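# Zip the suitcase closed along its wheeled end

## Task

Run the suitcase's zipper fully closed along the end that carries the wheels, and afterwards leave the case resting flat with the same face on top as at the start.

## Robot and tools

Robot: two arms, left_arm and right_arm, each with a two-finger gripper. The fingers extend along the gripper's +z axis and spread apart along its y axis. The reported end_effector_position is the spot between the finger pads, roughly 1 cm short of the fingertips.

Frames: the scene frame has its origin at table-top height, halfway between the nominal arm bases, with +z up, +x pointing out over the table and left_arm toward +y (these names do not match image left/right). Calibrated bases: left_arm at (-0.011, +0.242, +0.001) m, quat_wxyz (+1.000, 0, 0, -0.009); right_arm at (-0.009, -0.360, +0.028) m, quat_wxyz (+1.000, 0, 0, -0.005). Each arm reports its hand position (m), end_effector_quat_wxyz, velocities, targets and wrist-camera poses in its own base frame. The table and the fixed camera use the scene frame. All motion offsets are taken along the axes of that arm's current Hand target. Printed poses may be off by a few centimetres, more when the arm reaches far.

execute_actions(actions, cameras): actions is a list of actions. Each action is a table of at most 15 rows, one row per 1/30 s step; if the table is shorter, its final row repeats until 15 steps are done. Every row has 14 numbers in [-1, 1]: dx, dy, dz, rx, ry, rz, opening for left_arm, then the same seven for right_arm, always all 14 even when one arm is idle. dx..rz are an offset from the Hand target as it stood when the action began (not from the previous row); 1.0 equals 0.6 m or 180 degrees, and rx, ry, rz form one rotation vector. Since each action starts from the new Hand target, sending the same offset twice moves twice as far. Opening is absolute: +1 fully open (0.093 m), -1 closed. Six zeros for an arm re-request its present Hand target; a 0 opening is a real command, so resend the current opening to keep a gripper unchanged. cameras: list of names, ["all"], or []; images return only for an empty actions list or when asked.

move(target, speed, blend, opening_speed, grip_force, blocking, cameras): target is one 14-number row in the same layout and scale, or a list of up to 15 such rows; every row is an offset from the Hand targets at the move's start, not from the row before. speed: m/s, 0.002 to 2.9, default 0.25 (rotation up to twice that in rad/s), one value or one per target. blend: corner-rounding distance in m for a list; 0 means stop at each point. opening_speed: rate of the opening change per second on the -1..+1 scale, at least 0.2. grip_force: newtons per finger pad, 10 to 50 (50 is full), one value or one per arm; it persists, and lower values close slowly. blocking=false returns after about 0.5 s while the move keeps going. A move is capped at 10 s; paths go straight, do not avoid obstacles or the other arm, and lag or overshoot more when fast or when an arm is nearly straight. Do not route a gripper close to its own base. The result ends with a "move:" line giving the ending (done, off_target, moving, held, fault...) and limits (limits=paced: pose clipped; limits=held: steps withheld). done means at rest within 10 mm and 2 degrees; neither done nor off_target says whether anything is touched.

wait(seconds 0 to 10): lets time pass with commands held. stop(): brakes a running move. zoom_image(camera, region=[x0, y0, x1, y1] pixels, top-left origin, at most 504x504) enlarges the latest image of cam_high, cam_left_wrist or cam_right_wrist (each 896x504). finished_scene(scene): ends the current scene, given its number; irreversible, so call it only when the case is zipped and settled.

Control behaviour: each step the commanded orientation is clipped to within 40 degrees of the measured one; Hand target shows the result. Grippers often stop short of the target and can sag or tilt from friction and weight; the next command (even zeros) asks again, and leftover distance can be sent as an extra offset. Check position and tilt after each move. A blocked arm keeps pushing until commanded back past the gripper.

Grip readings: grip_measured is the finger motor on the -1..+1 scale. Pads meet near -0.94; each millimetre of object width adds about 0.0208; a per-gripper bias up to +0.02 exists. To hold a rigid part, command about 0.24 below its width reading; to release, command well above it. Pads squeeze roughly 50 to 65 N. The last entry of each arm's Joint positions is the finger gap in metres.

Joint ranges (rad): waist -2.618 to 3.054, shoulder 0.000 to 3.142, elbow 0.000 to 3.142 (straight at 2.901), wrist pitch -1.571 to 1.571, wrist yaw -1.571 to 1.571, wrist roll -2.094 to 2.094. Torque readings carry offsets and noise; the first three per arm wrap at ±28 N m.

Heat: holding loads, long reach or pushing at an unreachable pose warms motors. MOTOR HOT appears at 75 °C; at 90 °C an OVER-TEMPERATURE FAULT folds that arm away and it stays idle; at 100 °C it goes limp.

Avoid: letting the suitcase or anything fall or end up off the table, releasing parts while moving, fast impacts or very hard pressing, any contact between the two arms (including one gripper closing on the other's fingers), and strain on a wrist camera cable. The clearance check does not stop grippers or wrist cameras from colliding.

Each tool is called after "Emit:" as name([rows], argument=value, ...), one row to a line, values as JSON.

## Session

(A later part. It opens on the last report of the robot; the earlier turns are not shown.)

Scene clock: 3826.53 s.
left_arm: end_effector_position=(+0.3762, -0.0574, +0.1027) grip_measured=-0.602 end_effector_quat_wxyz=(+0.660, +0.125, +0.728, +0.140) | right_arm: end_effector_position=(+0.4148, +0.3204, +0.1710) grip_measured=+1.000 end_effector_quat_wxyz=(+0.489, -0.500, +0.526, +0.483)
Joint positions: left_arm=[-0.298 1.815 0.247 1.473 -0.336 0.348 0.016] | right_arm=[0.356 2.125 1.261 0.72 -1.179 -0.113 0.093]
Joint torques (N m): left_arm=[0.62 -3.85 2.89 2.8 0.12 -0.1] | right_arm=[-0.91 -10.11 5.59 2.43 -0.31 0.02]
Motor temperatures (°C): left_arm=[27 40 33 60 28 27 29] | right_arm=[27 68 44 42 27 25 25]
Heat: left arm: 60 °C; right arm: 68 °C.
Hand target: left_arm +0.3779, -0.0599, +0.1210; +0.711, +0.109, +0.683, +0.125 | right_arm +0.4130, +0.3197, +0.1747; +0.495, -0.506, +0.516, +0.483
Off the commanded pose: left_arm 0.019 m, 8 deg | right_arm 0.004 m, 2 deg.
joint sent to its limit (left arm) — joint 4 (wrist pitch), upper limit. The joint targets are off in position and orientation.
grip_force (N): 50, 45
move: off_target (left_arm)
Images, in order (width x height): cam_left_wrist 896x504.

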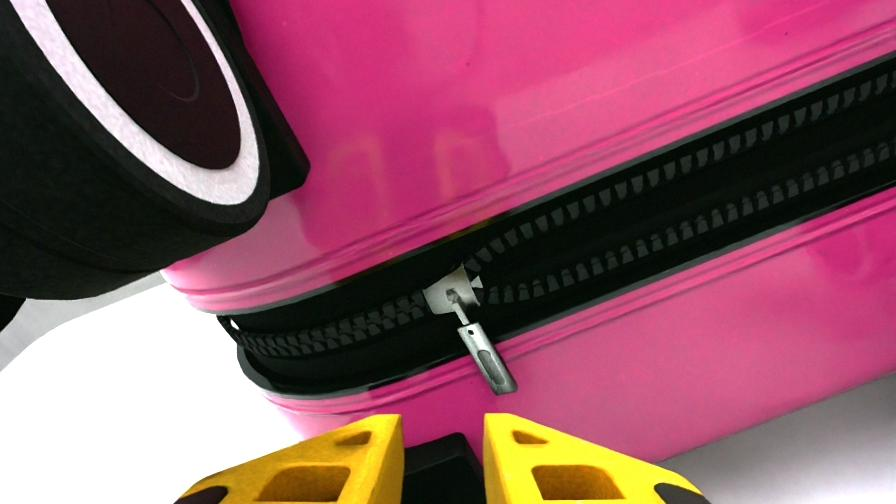

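Emit:
move([
  [-0.0047,-0.0163,0.058,0,0,0,-0.35,0.0,0.133,-0.2,0,0,0,1],
], speed=0.15, cameras=["cam_left_wrist","cam_right_wrist"])

Scene clock: 3843.13 s.
left_arm: end_effector_position=(+0.4049, -0.0670, +0.0976) grip_measured=-0.352 end_effector_quat_wxyz=(+0.665, +0.124, +0.724, +0.138) | right_arm: end_effector_position=(+0.3347, +0.2032, +0.1707) grip_measured=+1.000 end_effector_quat_wxyz=(+0.492, -0.497, +0.524, +0.486)
Joint positions: left_arm=[-0.298 1.924 0.365 1.476 -0.331 0.348 0.028] | right_arm=[0.106 1.783 0.793 0.69 -1.425 -0.276 0.093]
Joint torques (N m): left_arm=[0.98 -4.6 5.15 2.78 0.13 0.01] | right_arm=[-0.38 -9.09 5.6 1.57 -0.35 -0.23]
Motor temperatures (°C): left_arm=[27 39 33 62 28 27 29] | right_arm=[27 69 43 42 27 25 25]
Heat: left arm: 62 °C; right arm: 69 °C.
Hand target: left_arm +0.4129, -0.0695, +0.1220; +0.711, +0.109, +0.683, +0.125 | right_arm +0.3306, +0.2016, +0.1798; +0.495, -0.506, +0.516, +0.483
Off the commanded pose: left_arm 0.026 m, 7 deg | right_arm 0.010 m, 2 deg.
joint sent to its limit (left arm) — joint 4 (wrist pitch), upper limit. The joint targets are off in position, not in orientation.
grip_force (N): 50, 45
move: off_target (left_arm)
Images, in order (width x height): cam_left_wrist 896x504, cam_right_wrist 896x504.

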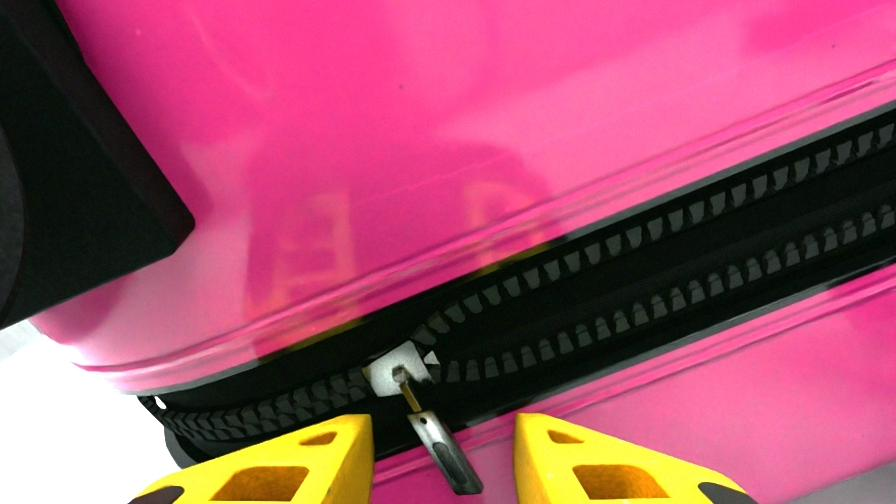

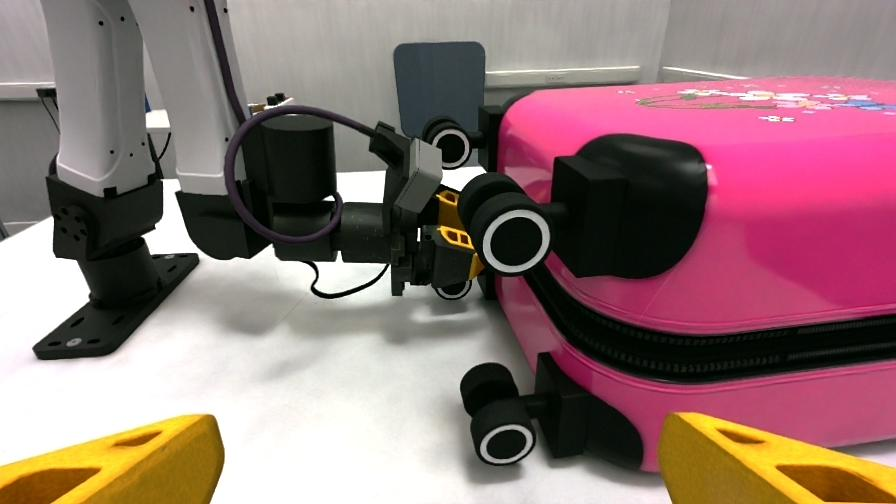

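Emit:
move([
  [-0.006,0.002,0.018,0,0,0,-0.35,0.0,0,0,0,0,0,1],
], speed=0.1, cameras=["cam_left_wrist"])

Scene clock: 3847.20 s.
left_arm: end_effector_position=(+0.4113, -0.0679, +0.0992) grip_measured=-0.352 end_effector_quat_wxyz=(+0.669, +0.124, +0.720, +0.136) | right_arm: end_effector_position=(+0.3347, +0.2027, +0.1698) grip_measured=+1.000 end_effector_quat_wxyz=(+0.492, -0.496, +0.525, +0.486)
Joint positions: left_arm=[-0.292 1.939 0.39 1.478 -0.322 0.348 0.028] | right_arm=[0.105 1.783 0.793 0.681 -1.425 -0.283 0.093]
Joint torques (N m): left_arm=[1.03 -4.41 6.57 2.77 0.17 0.06] | right_arm=[-0.39 -9.37 5.76 1.53 -0.46 -0.16]
Motor temperatures (°C): left_arm=[27 39 33 62 28 27 29] | right_arm=[27 68 43 41 27 25 25]
Heat: left arm: 62 °C; right arm: 68 °C.
Hand target: left_arm +0.4235, -0.0694, +0.1263; +0.711, +0.109, +0.683, +0.125 | right_arm +0.3306, +0.2016, +0.1798; +0.495, -0.506, +0.516, +0.483
Off the commanded pose: left_arm 0.030 m, 7 deg | right_arm 0.011 m, 2 deg.
joint sent to its limit (left arm) — joint 4 (wrist pitch), upper limit. The joint targets are off in position, not in orientation.
grip_force (N): 50, 45
move: off_target (left_arm, right_arm)
Images, in order (width x height): cam_left_wrist 896x504.

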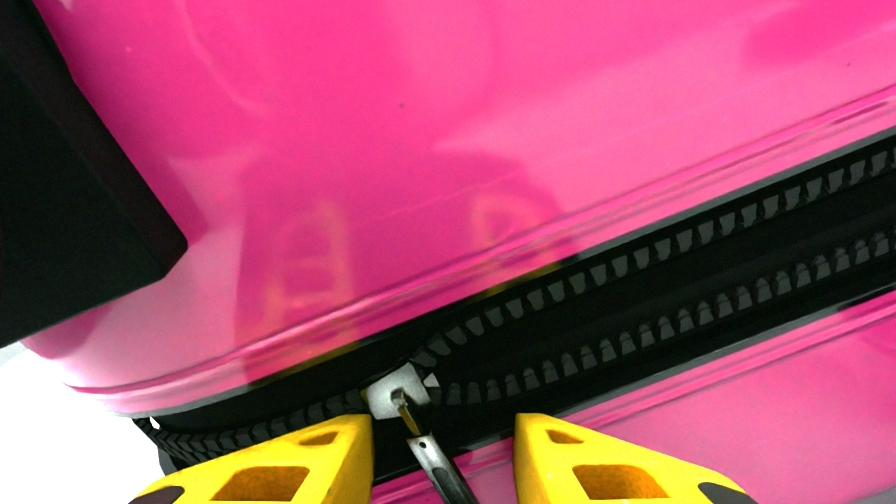

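Emit:
move([
  [0.004,0.004,0.016,0,0,0,-0.35,0.0,0,0,0,0,0,1],
], speed=0.1, cameras=["cam_left_wrist"])

Emit:
zoom_image(camera="cam_left_wrist", region=[320, 320, 560, 504])

Scene clock: 3851.60 s.
left_arm: end_effector_position=(+0.4215, -0.0668, +0.0992) grip_measured=-0.352 end_effector_quat_wxyz=(+0.673, +0.124, +0.717, +0.132) | right_arm: end_effector_position=(+0.3347, +0.2027, +0.1697) grip_measured=+1.000 end_effector_quat_wxyz=(+0.491, -0.496, +0.526, +0.486)
Joint positions: left_arm=[-0.272 1.967 0.427 1.478 -0.294 0.348 0.028] | right_arm=[0.105 1.783 0.793 0.679 -1.425 -0.283 0.093]
Joint torques (N m): left_arm=[1.09 -4.6 6.46 2.75 0.12 0.06] | right_arm=[-0.21 -9.2 5.6 1.5 -0.37 -0.18]
Motor temperatures (°C): left_arm=[27 39 33 62 28 27 29] | right_arm=[26 67 42 41 27 25 25]
Heat: left arm: 62 °C; right arm: 67 °C.
Hand target: left_arm +0.4331, -0.0662, +0.1252; +0.711, +0.109, +0.683, +0.125 | right_arm +0.3306, +0.2016, +0.1798; +0.495, -0.506, +0.516, +0.483
Off the commanded pose: left_arm 0.029 m, 6 deg | right_arm 0.011 m, 2 deg.
grip_force (N): 50, 45
move: off_target (left_arm, right_arm)
Images, in order (width x height): cam_left_wrist 896x504.

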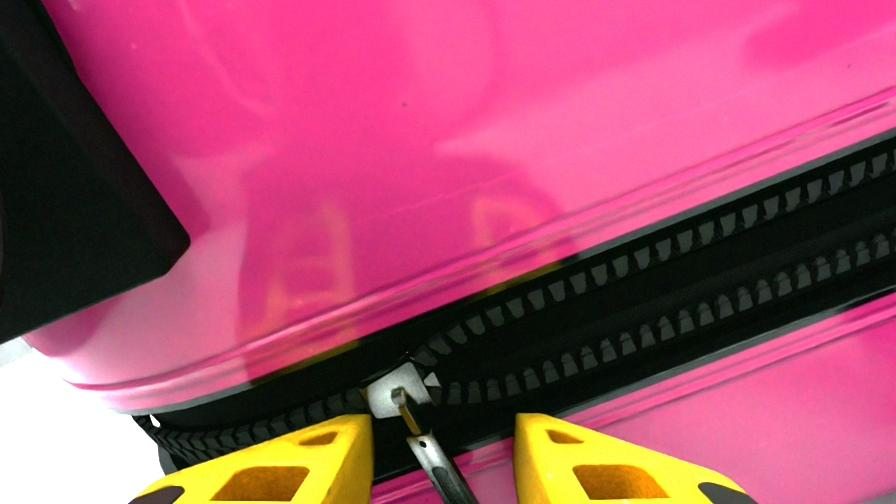

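Scaled by 2.100.

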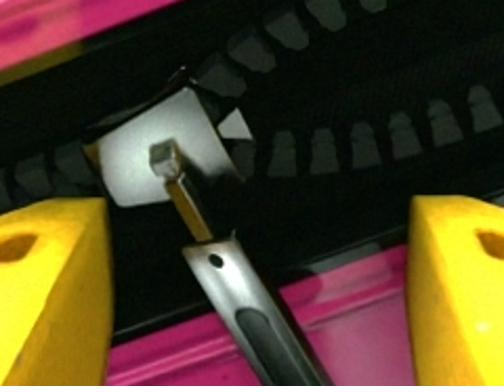

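Emit:
move([
  [0.0,0.0,-0.006,0,0,0,-0.6,0.0,0,0,0,0,0,1],
  [0.004,0.0,0.01,0,0,0,-0.6,0.0,0,0,0,0,0,1],
], speed=0.08, cameras=["cam_left_wrist"])

Emit:
zoom_image(camera="cam_left_wrist", region=[320, 320, 560, 504])

Scene clock: 3858.90 s.
left_arm: end_effector_position=(+0.4288, -0.0657, +0.1000) grip_measured=-0.597 end_effector_quat_wxyz=(+0.676, +0.122, +0.715, +0.133) | right_arm: end_effector_position=(+0.3347, +0.2027, +0.1697) grip_measured=+1.000 end_effector_quat_wxyz=(+0.491, -0.496, +0.526, +0.486)
Joint positions: left_arm=[-0.263 1.985 0.454 1.478 -0.288 0.348 0.017] | right_arm=[0.105 1.783 0.793 0.679 -1.425 -0.283 0.093]
Joint torques (N m): left_arm=[1.07 -4.6 6.22 2.7 0.14 0.05] | right_arm=[-0.4 -9.26 5.57 1.51 -0.45 -0.26]
Motor temperatures (°C): left_arm=[27 39 33 61 28 27 29] | right_arm=[26 66 42 40 27 25 25]
Heat: left arm: 61 °C; right arm: 66 °C.
Hand target: left_arm +0.4392, -0.0653, +0.1232; +0.711, +0.109, +0.683, +0.125 | right_arm +0.3306, +0.2016, +0.1798; +0.495, -0.506, +0.516, +0.483
Off the commanded pose: left_arm 0.025 m, 6 deg | right_arm 0.011 m, 2 deg.
grip_force (N): 50, 45
move: off_target (left_arm, right_arm)
Images, in order (width x height): cam_left_wrist 896x504.

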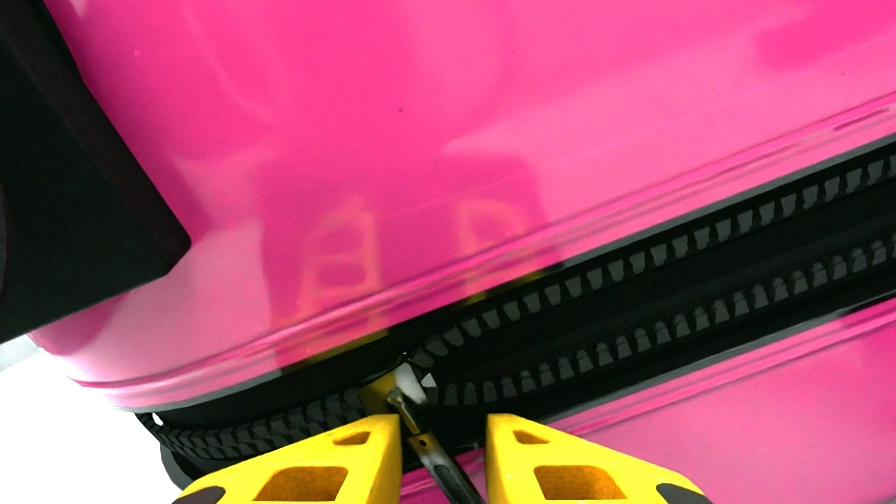

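Scaled by 2.100.

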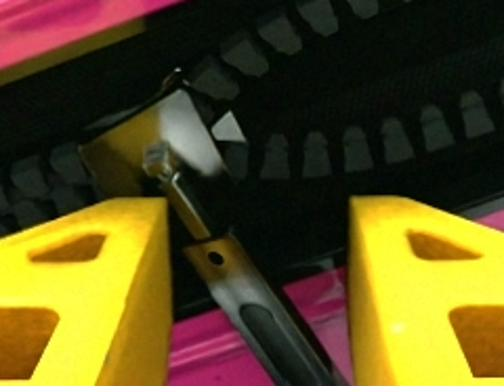

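Emit:
move([
  [-0.012,0.004,-0.02,0.0315,-0.0108,-0.0015,-0.6,0.0,0,0,0,0,0,1],
  [-0.012,0.004,0.002,0.0315,-0.0108,-0.0015,-0.6,0.0,0,0,0,0,0,1],
], speed=0.08, cameras=["cam_left_wrist"])

Emit:
zoom_image(camera="cam_left_wrist", region=[320, 320, 560, 504])

Scene clock: 3886.97 s.
left_arm: end_effector_position=(+0.4283, -0.0638, +0.0977) grip_measured=-0.598 end_effector_quat_wxyz=(+0.678, +0.154, +0.712, +0.097) | right_arm: end_effector_position=(+0.3347, +0.2027, +0.1697) grip_measured=+1.000 end_effector_quat_wxyz=(+0.491, -0.496, +0.526, +0.486)
Joint positions: left_arm=[-0.197 1.978 0.437 1.478 -0.125 0.348 0.017] | right_arm=[0.105 1.783 0.793 0.679 -1.425 -0.283 0.093]
Joint torques (N m): left_arm=[0.77 -7.51 6.75 2.37 0.19 -0.02] | right_arm=[-0.18 -9.22 5.68 1.52 -0.38 -0.17]
Motor temperatures (°C): left_arm=[27 39 34 60 28 27 29] | right_arm=[26 64 40 39 27 25 25]
Heat: left arm: 60 °C; right arm: 64 °C.
Hand target: left_arm +0.4401, -0.0653, +0.1309; +0.717, +0.144, +0.676, +0.088 | right_arm +0.3306, +0.2016, +0.1798; +0.495, -0.506, +0.516, +0.483
Off the commanded pose: left_arm 0.035 m, 6 deg | right_arm 0.011 m, 2 deg.
grip_force (N): 50, 45
move: off_target (left_arm, right_arm)
Images, in order (width x height): cam_left_wrist 896x504.

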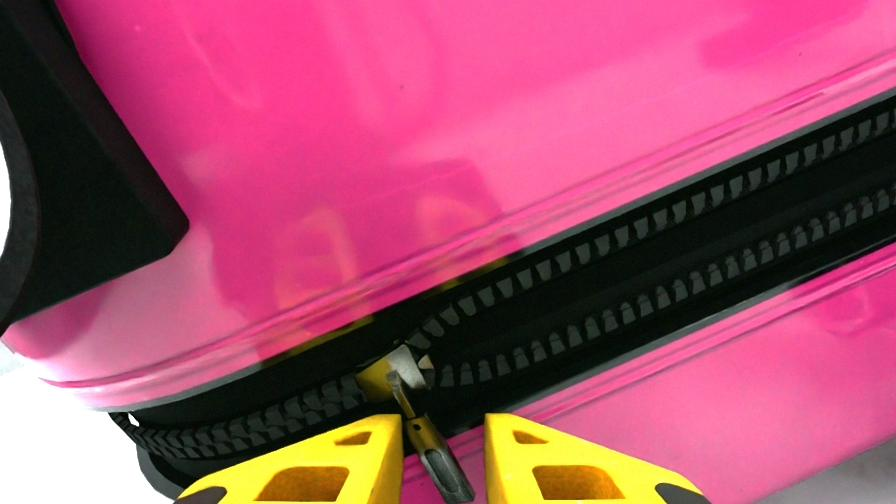

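Scaled by 2.100.

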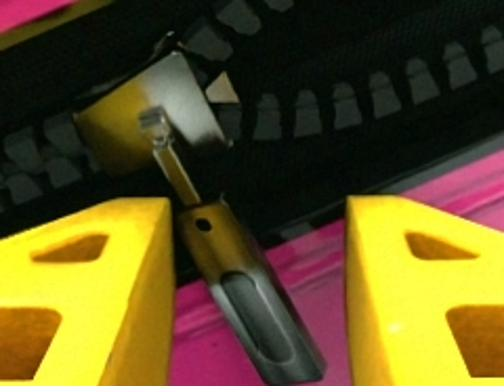

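Emit:
move([
  [-0.016,0.0,-0.003,0,0,0,-0.6,0.0,0,0,0,0,0,1],
], speed=0.08, cameras=["cam_left_wrist"])

Scene clock: 3890.97 s.
left_arm: end_effector_position=(+0.4316, -0.0638, +0.1136) grip_measured=-0.598 end_effector_quat_wxyz=(+0.691, +0.149, +0.700, +0.098) | right_arm: end_effector_position=(+0.3347, +0.2027, +0.1697) grip_measured=+1.000 end_effector_quat_wxyz=(+0.491, -0.496, +0.526, +0.486)
Joint positions: left_arm=[-0.195 1.943 0.45 1.467 -0.125 0.348 0.017] | right_arm=[0.105 1.783 0.793 0.679 -1.425 -0.283 0.093]
Joint torques (N m): left_arm=[-0.17 -8.69 5.68 1.97 0.08 -0.04] | right_arm=[-0.5 -9.32 5.74 1.51 -0.38 -0.18]
Motor temperatures (°C): left_arm=[27 39 34 60 28 27 29] | right_arm=[26 64 40 39 27 25 25]
Heat: left arm: 60 °C; right arm: 64 °C.
Hand target: left_arm +0.4376, -0.0683, +0.1398; +0.717, +0.144, +0.676, +0.088 | right_arm +0.3306, +0.2016, +0.1798; +0.495, -0.506, +0.516, +0.483
Off the commanded pose: left_arm 0.027 m, 4 deg | right_arm 0.011 m, 2 deg.
grip_force (N): 50, 45
move: off_target (left_arm, right_arm)
Images, in order (width x height): cam_left_wrist 896x504.

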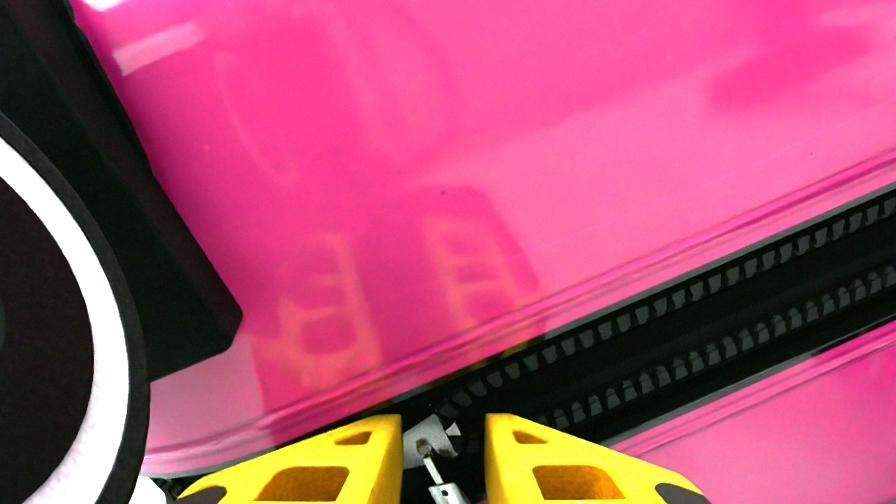

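Emit:
move([
  [0.022,0.003,0.0,0,0,0,-0.6,0.0,0,0,0,0,0,1],
], speed=0.08, cameras=["cam_left_wrist"])

Scene clock: 3895.43 s.
left_arm: end_effector_position=(+0.4319, -0.0630, +0.1093) grip_measured=-0.598 end_effector_quat_wxyz=(+0.689, +0.153, +0.702, +0.095) | right_arm: end_effector_position=(+0.3347, +0.2027, +0.1697) grip_measured=+1.000 end_effector_quat_wxyz=(+0.491, -0.496, +0.526, +0.486)
Joint positions: left_arm=[-0.187 1.956 0.45 1.473 -0.11 0.348 0.017] | right_arm=[0.105 1.783 0.793 0.679 -1.425 -0.283 0.093]
Joint torques (N m): left_arm=[0.84 -4.75 5.37 2.58 0.13 -0.03] | right_arm=[-0.42 -9.28 5.7 1.45 -0.4 -0.19]
Motor temperatures (°C): left_arm=[27 39 34 59 28 27 29] | right_arm=[26 64 40 38 27 25 25]
Heat: left arm: 59 °C; right arm: 64 °C.
Hand target: left_arm +0.4386, -0.0623, +0.1280; +0.717, +0.144, +0.676, +0.088 | right_arm +0.3306, +0.2016, +0.1798; +0.495, -0.506, +0.516, +0.483
Off the commanded pose: left_arm 0.020 m, 5 deg | right_arm 0.011 m, 2 deg.
grip_force (N): 50, 45
move: off_target (left_arm, right_arm)
Images, in order (width x height): cam_left_wrist 896x504.

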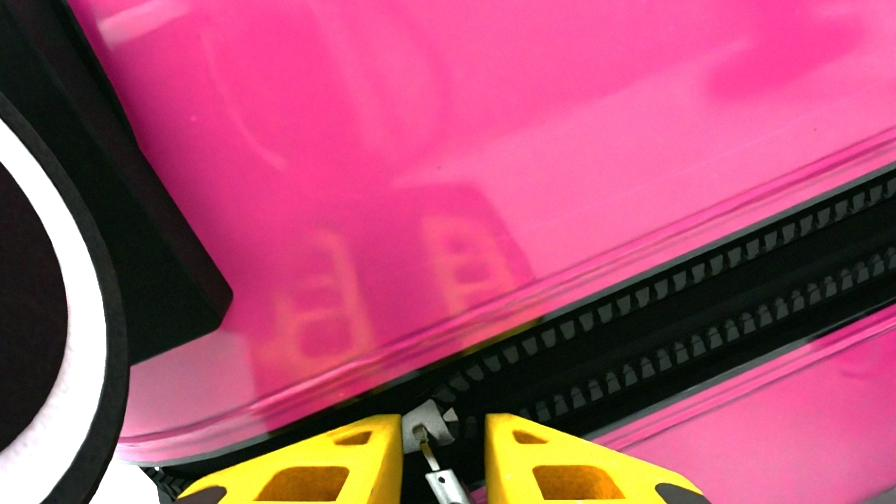

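Emit:
move([
  [0.006,0.0,0.006,0,0,0,-0.6,0.0,0,0,0,0,0,1],
], speed=0.08, cameras=["cam_left_wrist"])

Emit:
zoom_image(camera="cam_left_wrist", region=[320, 320, 560, 504])

Scene clock: 3899.73 s.
left_arm: end_effector_position=(+0.4343, -0.0622, +0.1076) grip_measured=-0.598 end_effector_quat_wxyz=(+0.689, +0.153, +0.702, +0.095) | right_arm: end_effector_position=(+0.3347, +0.2027, +0.1697) grip_measured=+1.000 end_effector_quat_wxyz=(+0.491, -0.496, +0.526, +0.486)
Joint positions: left_arm=[-0.183 1.97 0.459 1.478 -0.105 0.348 0.017] | right_arm=[0.105 1.783 0.793 0.679 -1.425 -0.283 0.093]
Joint torques (N m): left_arm=[0.99 -4.07 5.81 2.61 0.15 -0.04] | right_arm=[-0.23 -9.26 5.63 1.53 -0.39 -0.19]
Motor temperatures (°C): left_arm=[27 39 34 60 28 27 29] | right_arm=[26 64 40 38 27 25 25]
Heat: left arm: 60 °C; right arm: 64 °C.
Hand target: left_arm +0.4425, -0.0615, +0.1247; +0.717, +0.144, +0.676, +0.088 | right_arm +0.3306, +0.2016, +0.1798; +0.495, -0.506, +0.516, +0.483
Off the commanded pose: left_arm 0.019 m, 5 deg | right_arm 0.011 m, 2 deg.
grip_force (N): 50, 45
move: off_target (left_arm, right_arm)
Images, in order (width x height): cam_left_wrist 896x504.

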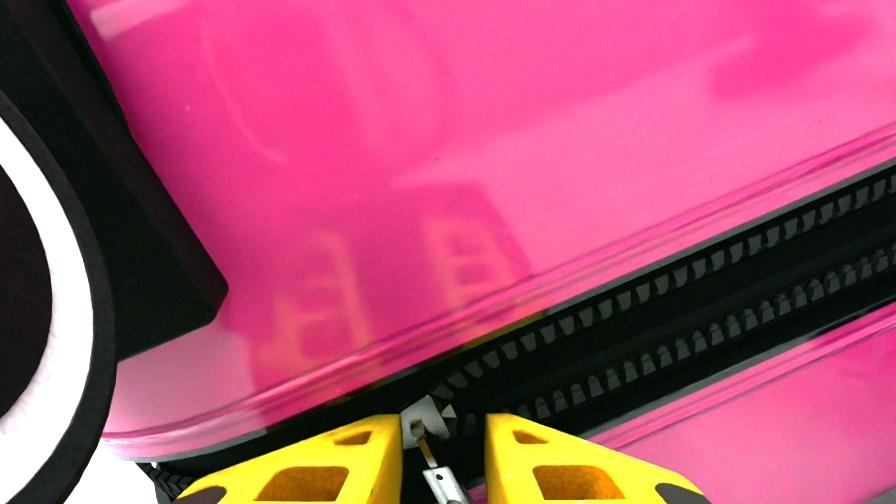

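Scaled by 2.100.

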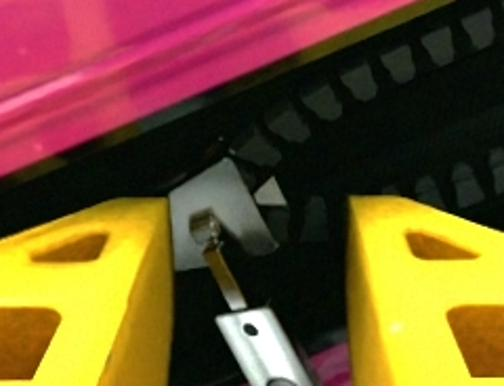

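Emit:
move([
  [0.006,0.002,0.013,0,0,0,-0.6,0.0,0,0,0,0,0,1],
], speed=0.08, cameras=["cam_left_wrist"])

Emit:
zoom_image(camera="cam_left_wrist", region=[320, 320, 560, 504])

Scene clock: 3903.30 s.
left_arm: end_effector_position=(+0.4433, -0.0603, +0.1077) grip_measured=-0.598 end_effector_quat_wxyz=(+0.692, +0.151, +0.700, +0.096) | right_arm: end_effector_position=(+0.3347, +0.2027, +0.1697) grip_measured=+1.000 end_effector_quat_wxyz=(+0.491, -0.496, +0.526, +0.486)
Joint positions: left_arm=[-0.172 1.996 0.494 1.478 -0.098 0.348 0.017] | right_arm=[0.105 1.783 0.793 0.679 -1.425 -0.283 0.093]
Joint torques (N m): left_arm=[0.91 -4.15 5.64 2.56 0.17 -0.04] | right_arm=[-0.39 -9.46 5.55 1.51 -0.44 -0.23]
Motor temperatures (°C): left_arm=[27 39 34 60 28 27 29] | right_arm=[26 64 40 38 27 25 25]
Heat: left arm: 60 °C; right arm: 64 °C.
Hand target: left_arm +0.4506, -0.0599, +0.1220; +0.717, +0.144, +0.676, +0.088 | right_arm +0.3306, +0.2016, +0.1798; +0.495, -0.506, +0.516, +0.483
Off the commanded pose: left_arm 0.016 m, 4 deg | right_arm 0.011 m, 2 deg.
grip_force (N): 50, 45
move: off_target (left_arm, right_arm)
Images, in order (width x height): cam_left_wrist 896x504.

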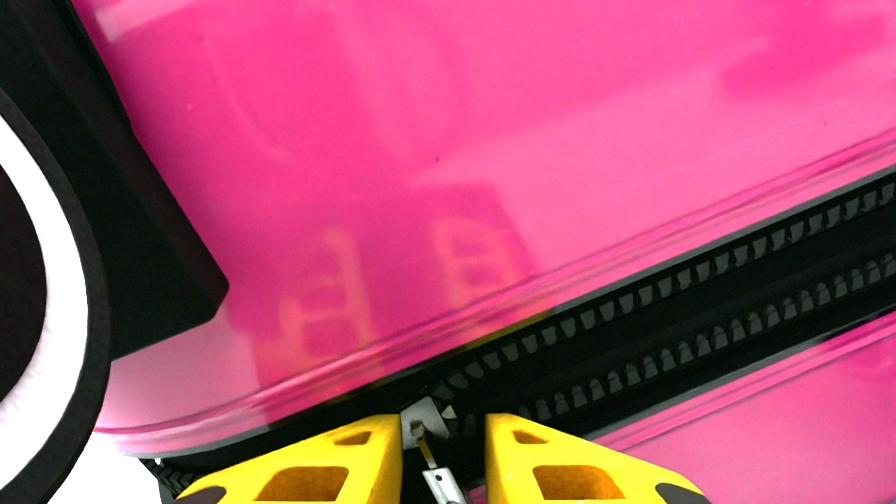

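Scaled by 2.100.

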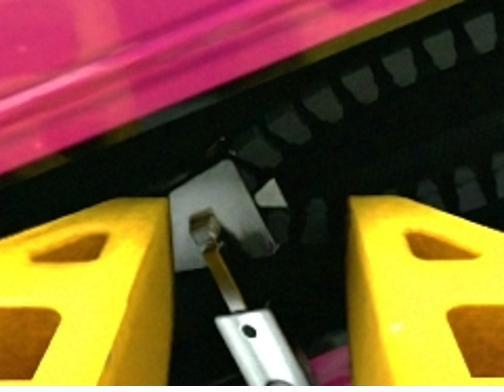

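Emit:
move([
  [0.004,0.004,0.0,0,0,0,-1,0.0,0,0,0,0,0,1],
], speed=0.08, cameras=["cam_left_wrist"])

Emit:
zoom_image(camera="cam_left_wrist", region=[320, 320, 560, 504])

Scene clock: 3909.77 s.
left_arm: end_effector_position=(+0.4448, -0.0559, +0.1080) grip_measured=-0.982 end_effector_quat_wxyz=(+0.692, +0.149, +0.700, +0.098) | right_arm: end_effector_position=(+0.3347, +0.2027, +0.1697) grip_measured=+1.000 end_effector_quat_wxyz=(+0.491, -0.496, +0.526, +0.486)
Joint positions: left_arm=[-0.158 1.998 0.497 1.478 -0.089 0.348 0] | right_arm=[0.105 1.783 0.793 0.679 -1.425 -0.283 0.093]
Joint torques (N m): left_arm=[0.75 -3.64 5.31 2.62 0.19 -0.04] | right_arm=[-0.44 -9.09 5.56 1.48 -0.39 -0.23]
Motor temperatures (°C): left_arm=[27 39 34 60 28 27 29] | right_arm=[26 64 40 38 27 25 25]
Heat: left arm: 60 °C; right arm: 64 °C.
Hand target: left_arm +0.4509, -0.0569, +0.1206; +0.717, +0.144, +0.676, +0.088 | right_arm +0.3306, +0.2016, +0.1798; +0.495, -0.506, +0.516, +0.483
Off the commanded pose: left_arm 0.014 m, 4 deg | right_arm 0.011 m, 2 deg.
grip_force (N): 50, 45
move: off_target (left_arm, right_arm)
Images, in order (width x height): cam_left_wrist 896x504.

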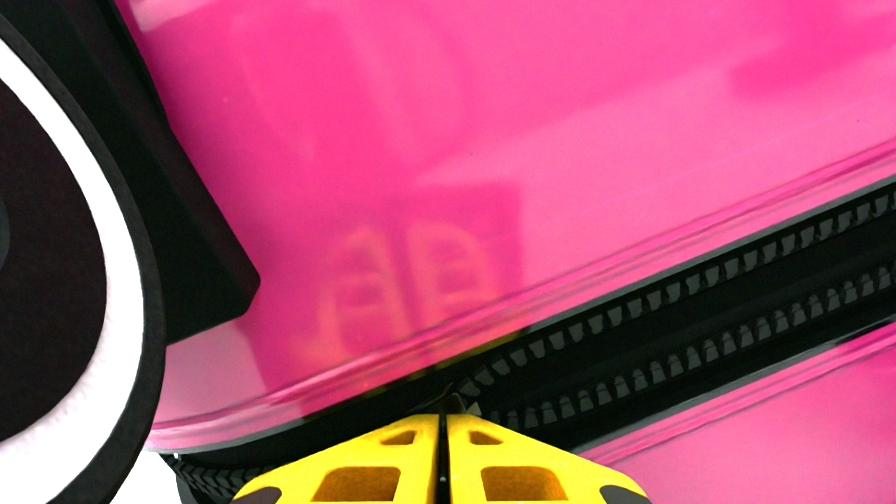

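Scaled by 2.100.

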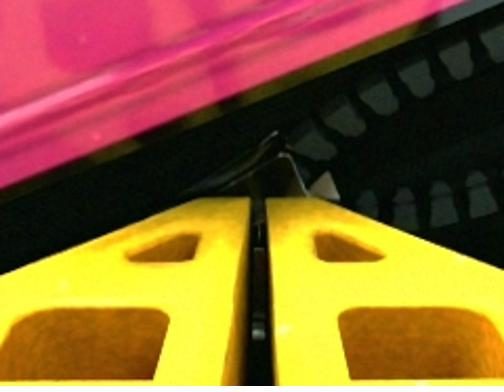

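Emit:
move([
  [-0.008,-0.012,-0.1577,0,0,0,-1,0.0,0,0,0,0,0,1],
], speed=0.07, cameras=["all"])

Scene clock: 3920.57 s.
left_arm: end_effector_position=(+0.3633, -0.0554, +0.1077) grip_measured=-0.982 end_effector_quat_wxyz=(+0.670, +0.161, +0.719, +0.092) | right_arm: end_effector_position=(+0.3347, +0.2027, +0.1697) grip_measured=+1.000 end_effector_quat_wxyz=(+0.491, -0.496, +0.526, +0.486)
Joint positions: left_arm=[-0.207 1.745 0.178 1.479 -0.122 0.346 0] | right_arm=[0.105 1.783 0.793 0.679 -1.425 -0.283 0.093]
Joint torques (N m): left_arm=[-0.51 -3.9 0.06 2.78 -0.17 -0.1] | right_arm=[-0.21 -9.33 5.75 1.47 -0.39 -0.2]
Motor temperatures (°C): left_arm=[27 39 34 60 28 27 29] | right_arm=[26 64 40 38 27 25 25]
Heat: left arm: 60 °C; right arm: 64 °C.
Hand target: left_arm +0.3559, -0.0569, +0.1186; +0.717, +0.144, +0.676, +0.088 | right_arm +0.3306, +0.2016, +0.1798; +0.495, -0.506, +0.516, +0.483
Off the commanded pose: left_arm 0.013 m, 8 deg | right_arm 0.011 m, 2 deg.
joint sent to its limit (left arm) — joint 4 (wrist pitch), upper limit. The joint targets are off in position and orientation.
grip_force (N): 50, 45
move: off_target (left_arm, right_arm)

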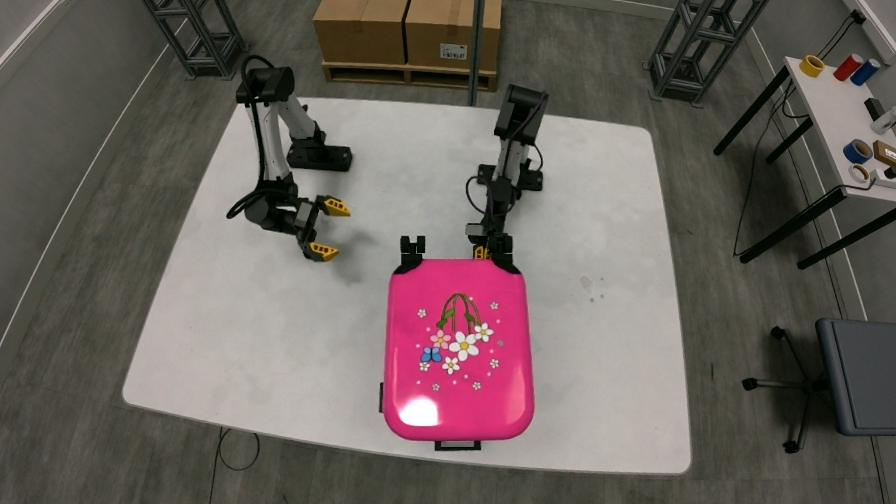

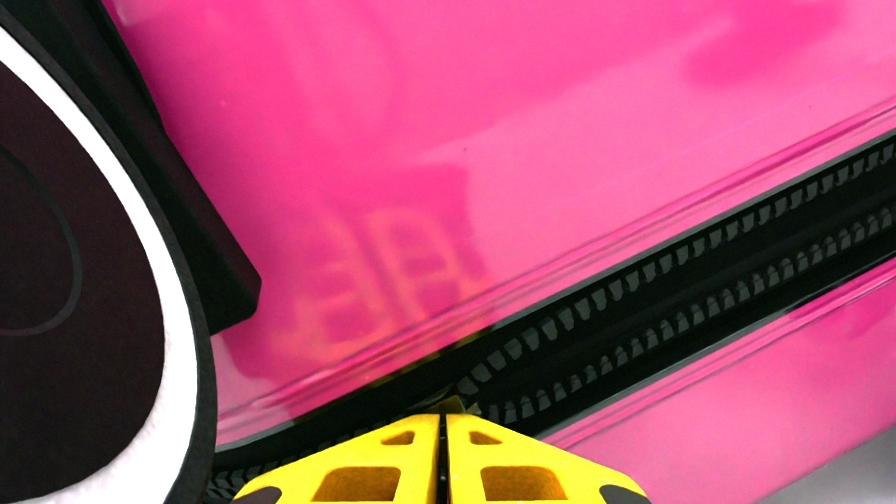

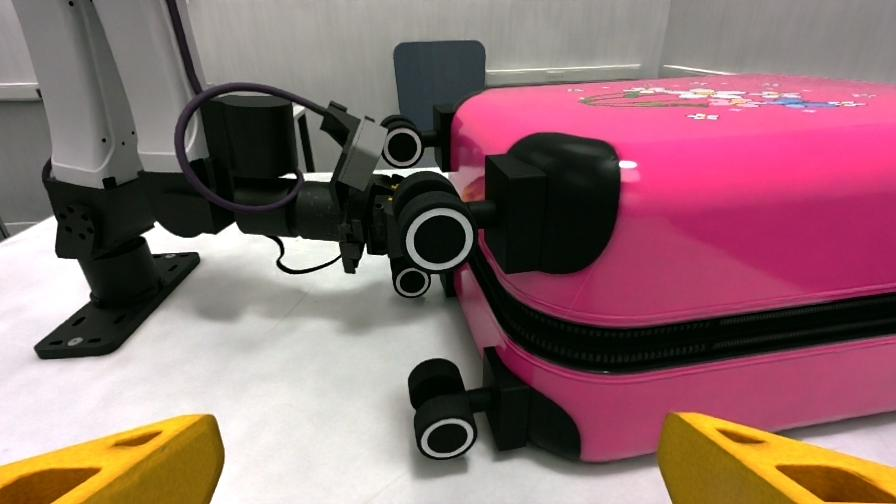

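Emit:
move([
  [-0.0401,-0.1179,0.0109,0,0,0,-1,-0.0015,-0.0935,0.1063,0,0,0,1],
], speed=0.08, cameras=["cam_left_wrist","cam_right_wrist"])

Scene clock: 3933.17 s.
left_arm: end_effector_position=(+0.3568, -0.1169, +0.1080) grip_measured=-0.982 end_effector_quat_wxyz=(+0.672, +0.146, +0.717, +0.118) | right_arm: end_effector_position=(+0.3806, +0.2612, +0.1687) grip_measured=+1.000 end_effector_quat_wxyz=(+0.475, -0.498, +0.531, +0.495)
Joint positions: left_arm=[-0.537 1.812 0.253 1.479 -0.509 0.337 0] | right_arm=[0.241 1.973 1.043 0.694 -1.311 -0.175 0.093]
Joint torques (N m): left_arm=[-1.31 -2.29 3.33 2.67 0.2 -0.09] | right_arm=[0.06 -7.49 7.84 2.48 -0.11 0.14]
Motor temperatures (°C): left_arm=[27 38 33 60 28 27 29] | right_arm=[26 64 40 38 27 25 25]
Heat: left arm: 60 °C; right arm: 64 °C.
Hand target: left_arm +0.3559, -0.1319, +0.1186; +0.717, +0.144, +0.676, +0.088 | right_arm +0.3881, +0.2641, +0.1780; +0.495, -0.506, +0.516, +0.483
Off the commanded pose: left_arm 0.018 m, 8 deg | right_arm 0.012 m, 3 deg.
joint sent to its limit (left arm) — joint 4 (wrist pitch), upper limit. The joint targets are off in position and orientation.
grip_force (N): 50, 45
move: off_target (left_arm, right_arm)
Images, in order (width x height): cam_left_wrist 896x504, cam_right_wrist 896x504.

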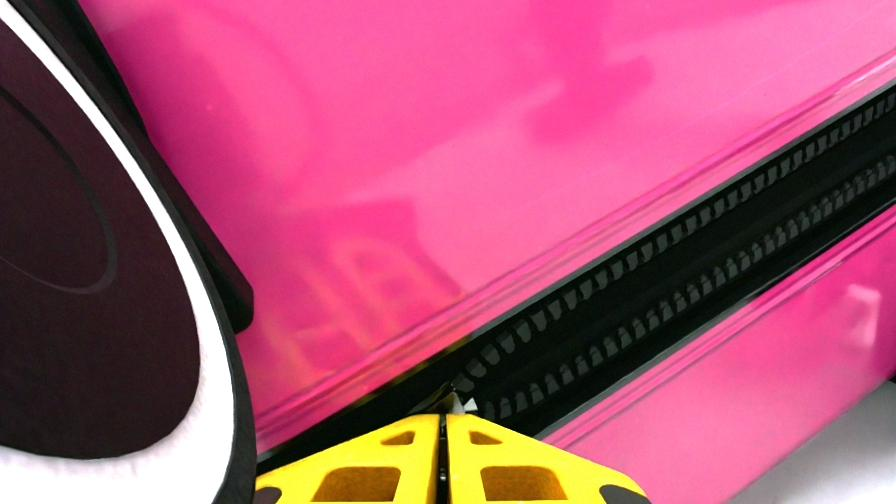

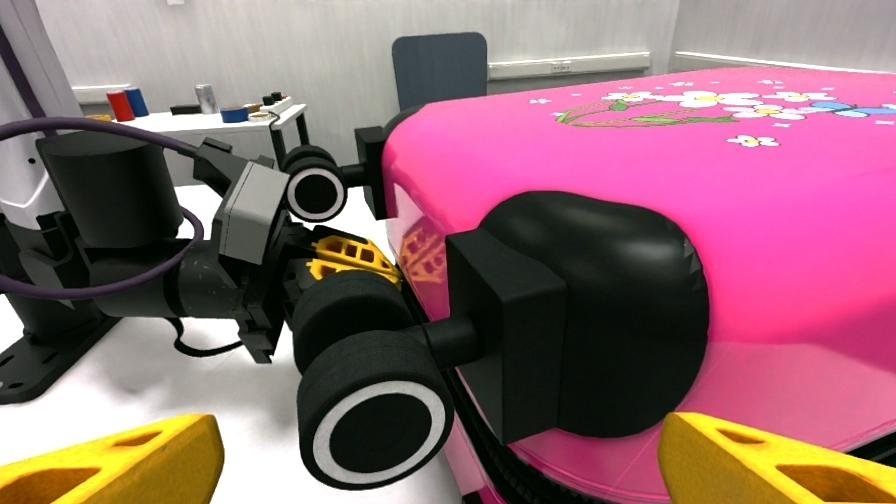

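Emit:
move([
  [0,0,0,0,0,0,-1,0.0,0.0267,-0.005,0,0,0,-1],
  [0,0,0,0,0,0,-1,0.005,0.0267,0.012,0,0,0,-1],
], speed=0.08, cameras=["cam_right_wrist"])

Scene clock: 3950.47 s.
left_arm: end_effector_position=(+0.3583, -0.1182, +0.1085) grip_measured=-0.982 end_effector_quat_wxyz=(+0.673, +0.146, +0.716, +0.118) | right_arm: end_effector_position=(+0.3697, +0.2706, +0.1587) grip_measured=-0.988 end_effector_quat_wxyz=(+0.470, -0.497, +0.535, +0.496)
Joint positions: left_arm=[-0.539 1.817 0.261 1.479 -0.51 0.337 0] | right_arm=[0.272 1.973 0.996 0.743 -1.282 -0.159 0]
Joint torques (N m): left_arm=[-1.13 -2.67 2.69 2.69 0.22 -0.04] | right_arm=[0.35 -9.89 5.91 2.63 -0.07 0.12]
Motor temperatures (°C): left_arm=[27 37 33 60 28 27 29] | right_arm=[26 65 42 40 27 25 25]
Heat: left arm: 60 °C; right arm: 65 °C.
Hand target: left_arm +0.3559, -0.1319, +0.1186; +0.717, +0.144, +0.676, +0.088 | right_arm +0.3722, +0.2715, +0.1747; +0.495, -0.506, +0.516, +0.483
Off the commanded pose: left_arm 0.017 m, 8 deg | right_arm 0.016 m, 4 deg.
joint sent to its limit (left arm) — joint 4 (wrist pitch), upper limit. The joint targets are off in position and orientation.
grip_force (N): 50, 45
move: off_target (left_arm, right_arm)
Images, in order (width x height): cam_right_wrist 896x504.

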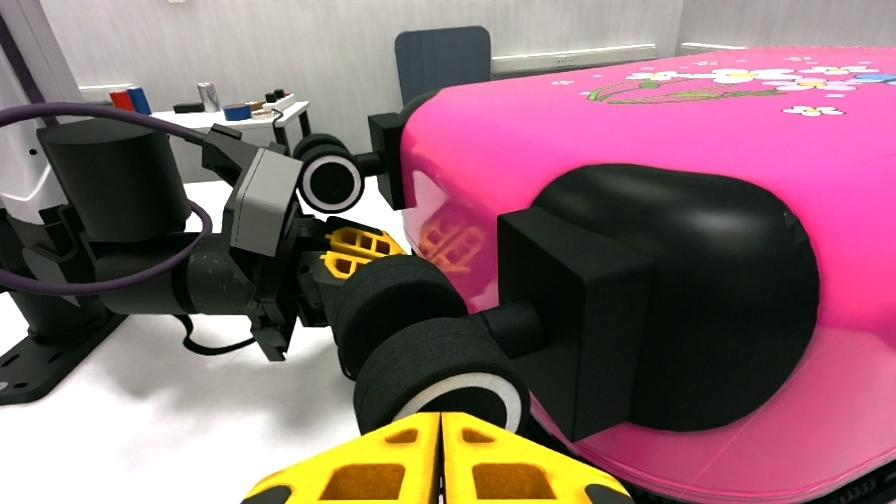

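Emit:
move([
  [-0.0301,-0.0911,0.0274,0.0524,-0.0181,-0.0025,-1,0.012,0.0,0.06,0,0,0,-1],
], speed=0.06, cameras=["cam_left_wrist","cam_right_wrist"])

Scene clock: 3959.27 s.
left_arm: end_effector_position=(+0.3685, -0.1291, +0.1079) grip_measured=-0.982 end_effector_quat_wxyz=(+0.675, +0.133, +0.714, +0.129) | right_arm: end_effector_position=(+0.3775, +0.2744, +0.1580) grip_measured=-0.988 end_effector_quat_wxyz=(+0.484, -0.487, +0.541, +0.486)
Joint positions: left_arm=[-0.575 1.874 0.328 1.479 -0.579 0.337 0] | right_arm=[0.281 1.991 0.996 0.812 -1.234 -0.119 0]
Joint torques (N m): left_arm=[-4.33 -2.07 5.01 2.68 1.78 0.08] | right_arm=[5.15 -6.69 8.09 2.62 0.25 0.18]
Motor temperatures (°C): left_arm=[27 37 32 60 29 27 29] | right_arm=[27 66 42 41 27 25 25]
Heat: left arm: 60 °C; right arm: 66 °C.
Hand target: left_arm +0.3672, -0.1907, +0.1186; +0.722, +0.202, +0.661, +0.025 | right_arm +0.3730, +0.3071, +0.1659; +0.495, -0.506, +0.516, +0.483
Off the commanded pose: left_arm 0.063 m, 16 deg | right_arm 0.034 m, 4 deg.
joint sent to its limit (left arm) — joint 4 (wrist pitch), upper limit. The joint targets are off in position and orientation.
grip_force (N): 50, 45
move: off_target (left_arm, right_arm)
Images, in order (width x height): cam_left_wrist 896x504, cam_right_wrist 896x504.

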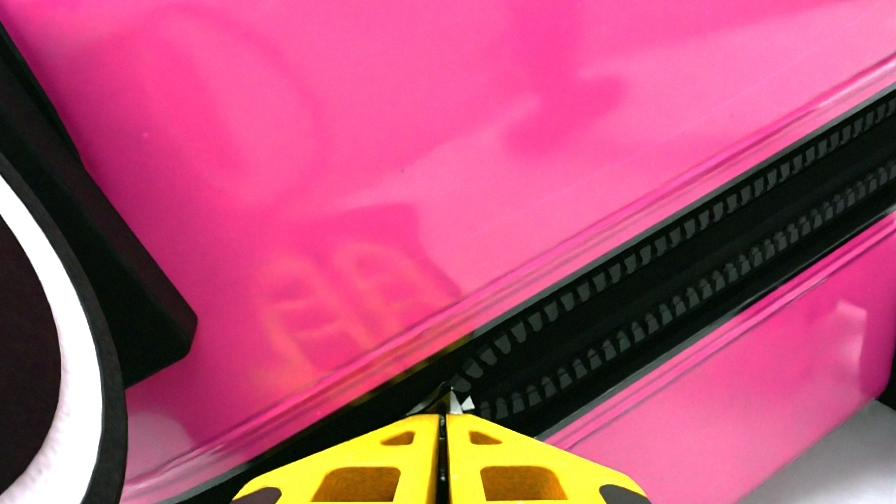

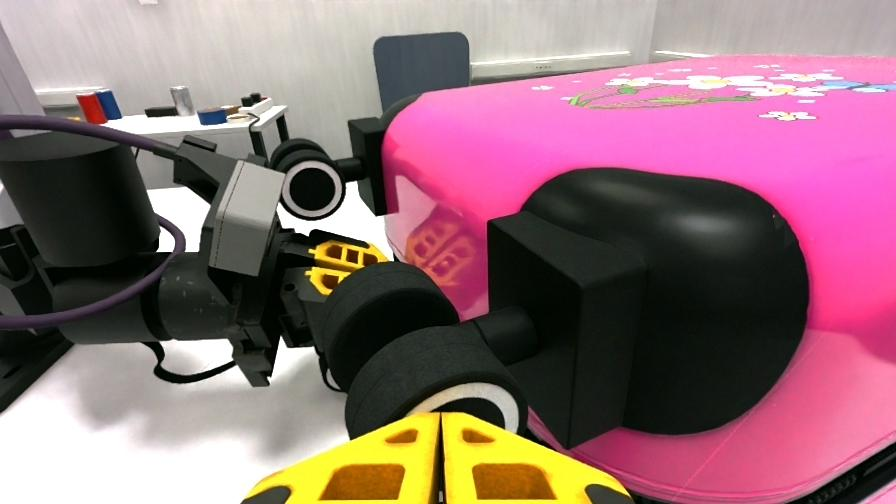

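Emit:
move([
  [-0.0251,-0.0759,0.0228,0.0419,-0.0144,-0.002,-1,0.0,0.0,0.06,0,0,0,-1],
], speed=0.06, cameras=["cam_left_wrist","cam_right_wrist"])

Scene clock: 3965.20 s.
left_arm: end_effector_position=(+0.3785, -0.1458, +0.1081) grip_measured=-0.982 end_effector_quat_wxyz=(+0.681, +0.133, +0.709, +0.124) | right_arm: end_effector_position=(+0.3732, +0.2989, +0.1576) grip_measured=-0.988 end_effector_quat_wxyz=(+0.476, -0.495, +0.532, +0.495)
Joint positions: left_arm=[-0.603 1.924 0.394 1.479 -0.596 0.337 0] | right_arm=[0.339 2.024 1.033 0.831 -1.211 -0.095 0]
Joint torques (N m): left_arm=[-7.57 -2.99 4.71 2.65 2.48 0.09] | right_arm=[7.02 -6.5 9.29 2.57 0.78 0.16]
Motor temperatures (°C): left_arm=[28 37 33 60 30 27 29] | right_arm=[27 65 43 42 27 25 25]
Heat: left arm: 60 °C; right arm: 65 °C.
Hand target: left_arm +0.3680, -0.2406, +0.1186; +0.722, +0.248, +0.646, -0.025 | right_arm +0.3738, +0.3431, +0.1644; +0.495, -0.506, +0.516, +0.483
Off the commanded pose: left_arm 0.096 m, 23 deg | right_arm 0.045 m, 3 deg.
joint sent to its limit (left arm) — joint 4 (wrist pitch), upper limit. The joint targets are off in position and orientation.
grip_force (N): 50, 45
move: off_target (left_arm, right_arm)
Images, in order (width x height): cam_left_wrist 896x504, cam_right_wrist 896x504.

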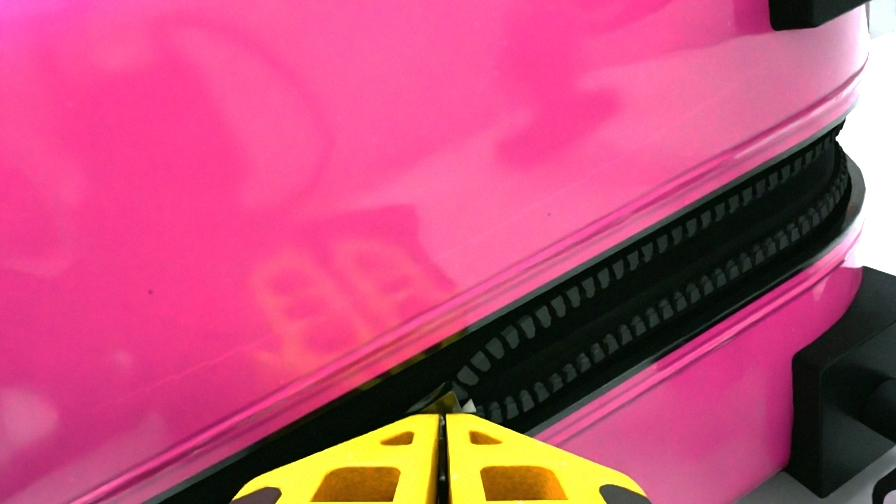

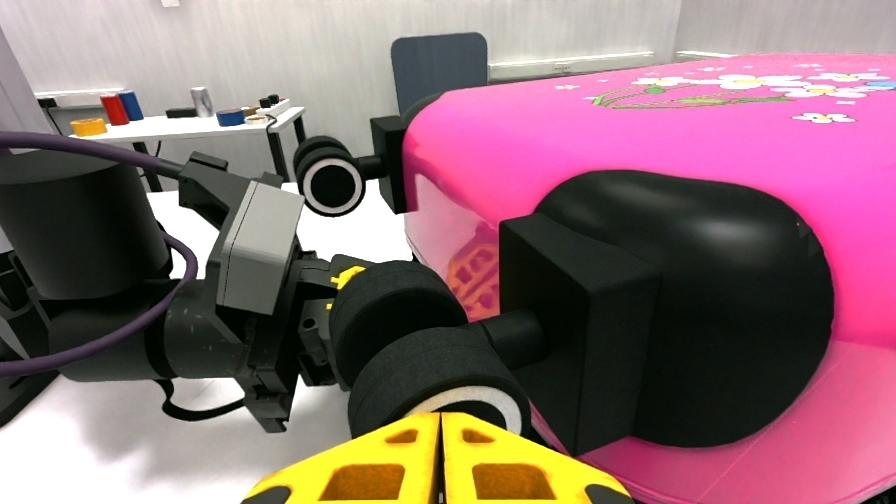

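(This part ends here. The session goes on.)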